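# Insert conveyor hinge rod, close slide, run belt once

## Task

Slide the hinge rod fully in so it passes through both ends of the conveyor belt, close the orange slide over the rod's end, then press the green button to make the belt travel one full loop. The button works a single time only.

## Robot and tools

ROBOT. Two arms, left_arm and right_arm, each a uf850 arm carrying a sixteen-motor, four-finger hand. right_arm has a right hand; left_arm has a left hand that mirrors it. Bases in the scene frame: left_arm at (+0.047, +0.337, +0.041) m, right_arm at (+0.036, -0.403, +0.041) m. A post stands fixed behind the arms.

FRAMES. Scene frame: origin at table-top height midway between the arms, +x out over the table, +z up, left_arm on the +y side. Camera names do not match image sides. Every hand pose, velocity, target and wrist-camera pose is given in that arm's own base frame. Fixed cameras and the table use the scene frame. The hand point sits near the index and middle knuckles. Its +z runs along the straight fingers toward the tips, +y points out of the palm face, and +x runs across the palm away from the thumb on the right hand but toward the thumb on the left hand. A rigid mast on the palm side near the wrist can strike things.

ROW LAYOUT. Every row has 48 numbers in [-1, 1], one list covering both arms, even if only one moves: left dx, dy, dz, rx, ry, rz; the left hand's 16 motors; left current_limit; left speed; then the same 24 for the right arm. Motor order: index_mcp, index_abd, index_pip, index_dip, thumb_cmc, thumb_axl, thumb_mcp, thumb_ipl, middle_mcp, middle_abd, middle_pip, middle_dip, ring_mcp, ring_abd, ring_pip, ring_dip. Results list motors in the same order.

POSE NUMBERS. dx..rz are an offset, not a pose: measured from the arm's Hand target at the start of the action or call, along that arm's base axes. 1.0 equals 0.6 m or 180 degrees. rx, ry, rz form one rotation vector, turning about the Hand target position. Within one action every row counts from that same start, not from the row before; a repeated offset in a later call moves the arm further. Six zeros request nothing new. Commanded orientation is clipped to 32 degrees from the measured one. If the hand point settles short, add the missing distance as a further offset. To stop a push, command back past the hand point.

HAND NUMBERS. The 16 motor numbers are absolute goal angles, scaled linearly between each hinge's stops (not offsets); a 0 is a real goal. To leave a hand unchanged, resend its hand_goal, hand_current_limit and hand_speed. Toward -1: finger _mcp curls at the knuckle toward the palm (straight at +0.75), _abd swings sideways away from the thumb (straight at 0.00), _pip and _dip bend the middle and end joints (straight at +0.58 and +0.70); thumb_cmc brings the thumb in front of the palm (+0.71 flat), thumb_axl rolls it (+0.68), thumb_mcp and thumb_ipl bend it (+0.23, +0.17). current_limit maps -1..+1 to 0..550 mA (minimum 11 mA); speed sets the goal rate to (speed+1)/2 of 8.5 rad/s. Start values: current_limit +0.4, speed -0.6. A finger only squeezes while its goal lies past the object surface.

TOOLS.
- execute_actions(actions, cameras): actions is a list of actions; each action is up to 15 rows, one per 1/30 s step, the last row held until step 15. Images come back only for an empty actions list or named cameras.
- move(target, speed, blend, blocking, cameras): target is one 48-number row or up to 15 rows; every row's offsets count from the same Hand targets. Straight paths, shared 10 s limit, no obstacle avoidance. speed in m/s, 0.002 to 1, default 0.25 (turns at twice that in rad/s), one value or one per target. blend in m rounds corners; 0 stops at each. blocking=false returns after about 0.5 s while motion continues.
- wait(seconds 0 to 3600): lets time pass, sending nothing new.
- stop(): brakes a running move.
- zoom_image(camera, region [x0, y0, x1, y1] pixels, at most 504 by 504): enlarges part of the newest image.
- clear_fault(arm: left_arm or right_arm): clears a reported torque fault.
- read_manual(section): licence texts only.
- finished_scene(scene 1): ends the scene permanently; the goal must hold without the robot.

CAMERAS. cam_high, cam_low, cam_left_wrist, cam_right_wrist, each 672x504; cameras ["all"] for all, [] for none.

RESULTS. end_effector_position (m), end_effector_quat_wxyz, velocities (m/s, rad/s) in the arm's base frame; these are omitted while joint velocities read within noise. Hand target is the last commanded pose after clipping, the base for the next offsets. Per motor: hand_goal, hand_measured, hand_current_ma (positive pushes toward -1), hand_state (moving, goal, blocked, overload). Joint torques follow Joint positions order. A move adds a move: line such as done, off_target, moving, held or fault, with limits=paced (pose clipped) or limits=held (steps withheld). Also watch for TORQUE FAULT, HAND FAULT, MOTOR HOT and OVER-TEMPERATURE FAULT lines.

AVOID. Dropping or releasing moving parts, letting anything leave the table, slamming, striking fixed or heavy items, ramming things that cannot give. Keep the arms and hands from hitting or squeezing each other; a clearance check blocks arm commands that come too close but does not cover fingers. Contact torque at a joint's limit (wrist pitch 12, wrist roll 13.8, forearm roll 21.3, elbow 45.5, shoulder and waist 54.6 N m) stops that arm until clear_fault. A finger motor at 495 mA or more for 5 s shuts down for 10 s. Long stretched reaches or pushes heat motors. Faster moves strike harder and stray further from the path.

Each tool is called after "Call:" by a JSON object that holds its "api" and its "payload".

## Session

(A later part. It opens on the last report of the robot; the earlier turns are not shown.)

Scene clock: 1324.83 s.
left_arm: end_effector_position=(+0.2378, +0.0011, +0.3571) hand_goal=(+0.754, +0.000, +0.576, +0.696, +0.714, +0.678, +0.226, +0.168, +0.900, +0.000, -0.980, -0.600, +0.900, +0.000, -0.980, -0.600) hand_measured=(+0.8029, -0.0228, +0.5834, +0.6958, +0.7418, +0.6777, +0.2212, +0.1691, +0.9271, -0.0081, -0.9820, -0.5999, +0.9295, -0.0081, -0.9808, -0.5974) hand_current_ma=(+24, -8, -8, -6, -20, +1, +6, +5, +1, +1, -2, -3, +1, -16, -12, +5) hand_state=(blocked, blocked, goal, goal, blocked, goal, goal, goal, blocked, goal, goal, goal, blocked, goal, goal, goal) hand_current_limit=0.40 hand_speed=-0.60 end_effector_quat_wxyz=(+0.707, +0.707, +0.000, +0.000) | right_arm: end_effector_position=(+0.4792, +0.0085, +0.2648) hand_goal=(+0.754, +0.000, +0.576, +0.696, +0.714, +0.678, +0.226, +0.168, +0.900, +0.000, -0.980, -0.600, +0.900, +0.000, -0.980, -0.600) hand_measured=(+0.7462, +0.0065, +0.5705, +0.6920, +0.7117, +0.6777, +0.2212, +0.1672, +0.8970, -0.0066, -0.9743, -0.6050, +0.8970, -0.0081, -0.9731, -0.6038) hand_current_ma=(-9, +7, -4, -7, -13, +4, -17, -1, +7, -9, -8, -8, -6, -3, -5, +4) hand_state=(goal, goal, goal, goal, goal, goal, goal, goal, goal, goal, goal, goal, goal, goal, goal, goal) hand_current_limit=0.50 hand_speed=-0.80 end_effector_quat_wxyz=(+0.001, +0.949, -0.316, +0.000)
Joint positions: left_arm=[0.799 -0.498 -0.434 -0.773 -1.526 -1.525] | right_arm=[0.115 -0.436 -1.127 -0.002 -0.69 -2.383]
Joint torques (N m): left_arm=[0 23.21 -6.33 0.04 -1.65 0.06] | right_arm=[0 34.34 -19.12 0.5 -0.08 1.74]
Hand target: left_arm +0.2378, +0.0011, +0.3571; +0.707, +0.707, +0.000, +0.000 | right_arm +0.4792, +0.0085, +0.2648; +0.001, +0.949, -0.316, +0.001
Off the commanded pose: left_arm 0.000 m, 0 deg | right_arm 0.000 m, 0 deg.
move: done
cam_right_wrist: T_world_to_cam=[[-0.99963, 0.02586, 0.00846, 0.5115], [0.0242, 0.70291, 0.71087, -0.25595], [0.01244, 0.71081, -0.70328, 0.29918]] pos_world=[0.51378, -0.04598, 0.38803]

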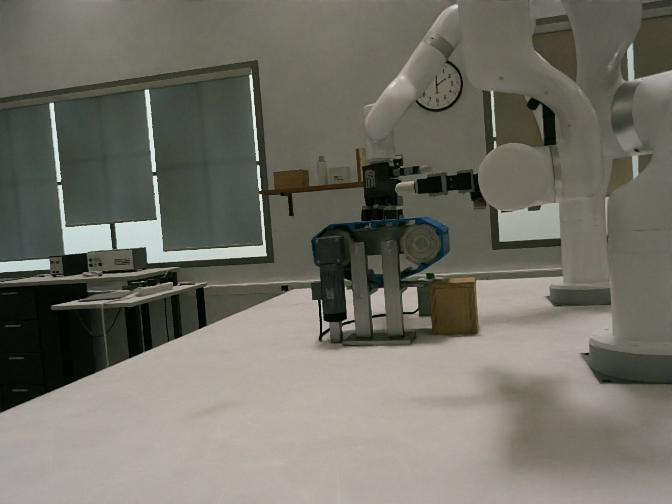

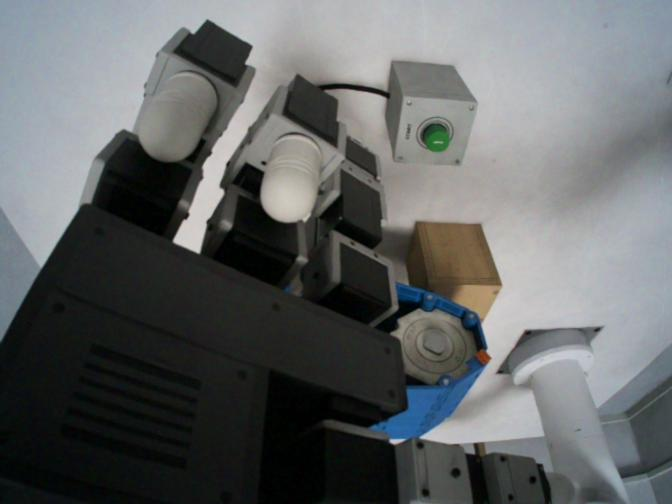

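Call:
{"api": "wait", "payload": {"seconds": 1, "cameras": ["cam_left_wrist","cam_high"]}}

Call:
{"api": "zoom_image", "payload": {"camera": "cam_left_wrist", "region": [270, 90, 370, 190]}}

Call:
{"api": "zoom_image", "payload": {"camera": "cam_high", "region": [320, 90, 420, 190]}}

Scene clock: 1334.87 s.
left_arm: end_effector_position=(+0.2378, +0.0011, +0.3571) hand_goal=(+0.754, +0.000, +0.576, +0.696, +0.714, +0.678, +0.226, +0.168, +0.900, +0.000, -0.980, -0.600, +0.900, +0.000, -0.980, -0.600) hand_measured=(+0.8017, -0.0228, +0.5834, +0.6958, +0.7418, +0.6777, +0.2212, +0.1700, +0.9271, -0.0081, -0.9820, -0.5999, +0.9295, -0.0081, -0.9820, -0.5974) hand_current_ma=(+23, -1, -1, -6, -1, +6, +4, +3, +14, -8, +12, +8, +9, -18, -12, +0) hand_state=(blocked, blocked, goal, goal, blocked, goal, goal, goal, blocked, goal, goal, goal, blocked, goal, goal, goal) hand_current_limit=0.40 hand_speed=-0.60 end_effector_quat_wxyz=(+0.707, +0.707, +0.000, +0.000) | right_arm: end_effector_position=(+0.4792, +0.0085, +0.2648) hand_goal=(+0.754, +0.000, +0.576, +0.696, +0.714, +0.678, +0.226, +0.168, +0.900, +0.000, -0.980, -0.600, +0.900, +0.000, -0.980, -0.600) hand_measured=(+0.7462, +0.0065, +0.5705, +0.6920, +0.7117, +0.6777, +0.2222, +0.1681, +0.8970, -0.0052, -0.9743, -0.6050, +0.8958, -0.0081, -0.9743, -0.6012) hand_current_ma=(-9, +10, +5, -11, -11, +5, -10, -5, +2, -9, -8, -5, +0, -9, +4, -6) hand_state=(goal, goal, goal, goal, goal, goal, goal, goal, goal, goal, goal, goal, goal, goal, goal, goal) hand_current_limit=0.50 hand_speed=-0.80 end_effector_quat_wxyz=(+0.001, +0.949, -0.316, +0.001)
Joint positions: left_arm=[0.799 -0.498 -0.434 -0.773 -1.526 -1.525] | right_arm=[0.115 -0.436 -1.127 -0.002 -0.69 -2.383]
Joint torques (N m): left_arm=[0 23.21 -6.33 0.04 -1.65 0.06] | right_arm=[0 34.34 -19.12 0.5 -0.08 0]
Hand target: left_arm +0.2378, +0.0011, +0.3571; +0.707, +0.707, +0.000, +0.000 | right_arm +0.4792, +0.0085, +0.2648; +0.001, +0.949, -0.316, +0.001
Off the commanded pose: left_arm 0.000 m, 0 deg | right_arm 0.000 m, 0 deg.
wait: 1.00 s; at rest from the start
cam_left_wrist: T_world_to_cam=[[-0.75609, -0.00955, -0.6544, 0.38454], [0.4646, 0.6964, -0.54697, 0.04509], [0.46094, -0.71759, -0.5221, 0.20465]] pos_world=[0.17547, 0.11912, 0.38315]
Images, in order (width x height): cam_high 672x504, cam_left_wrist 672x504.

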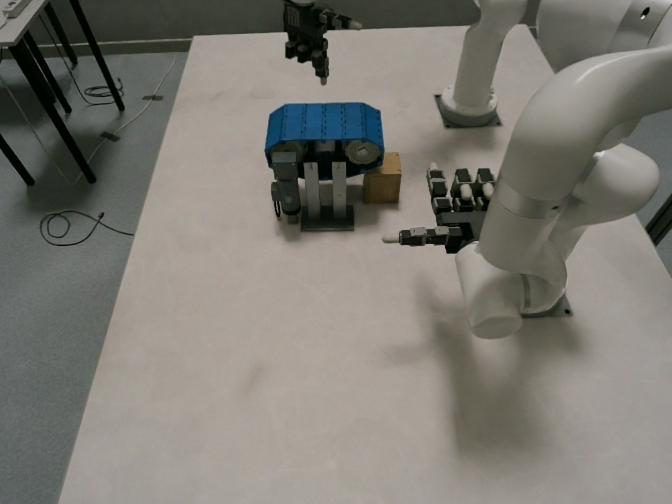

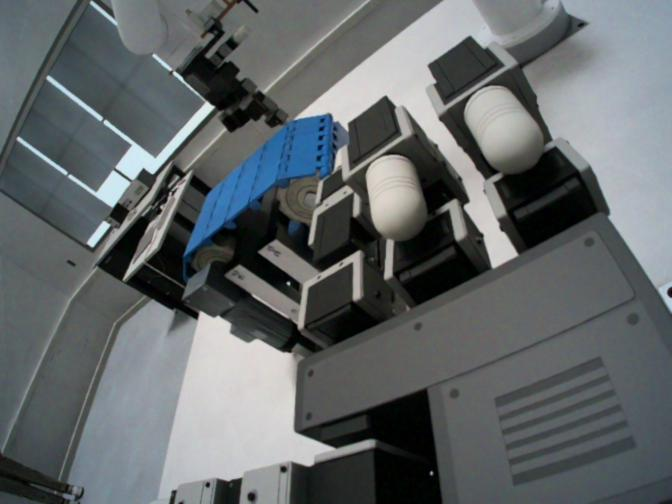

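Scaled by 5.040 from the camera's image (finer frame: 960x720).

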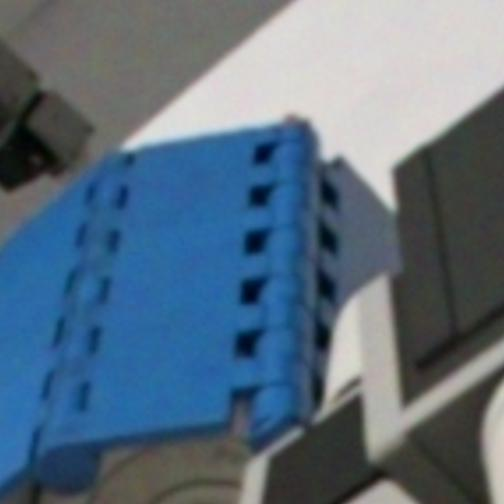

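Scaled by 5.040 from the camera's image (finer frame: 960x720).

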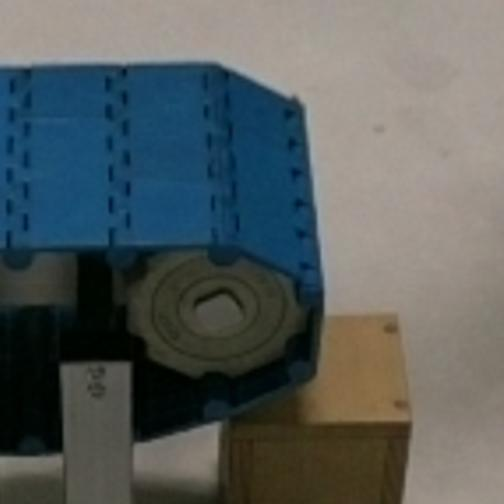

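Both belt ends are joined at the seam. The slide is shut and the belt has come back round to the same position.

Call:
{"api": "finished_scene", "payload": {}}

The scene is finished: the task was done.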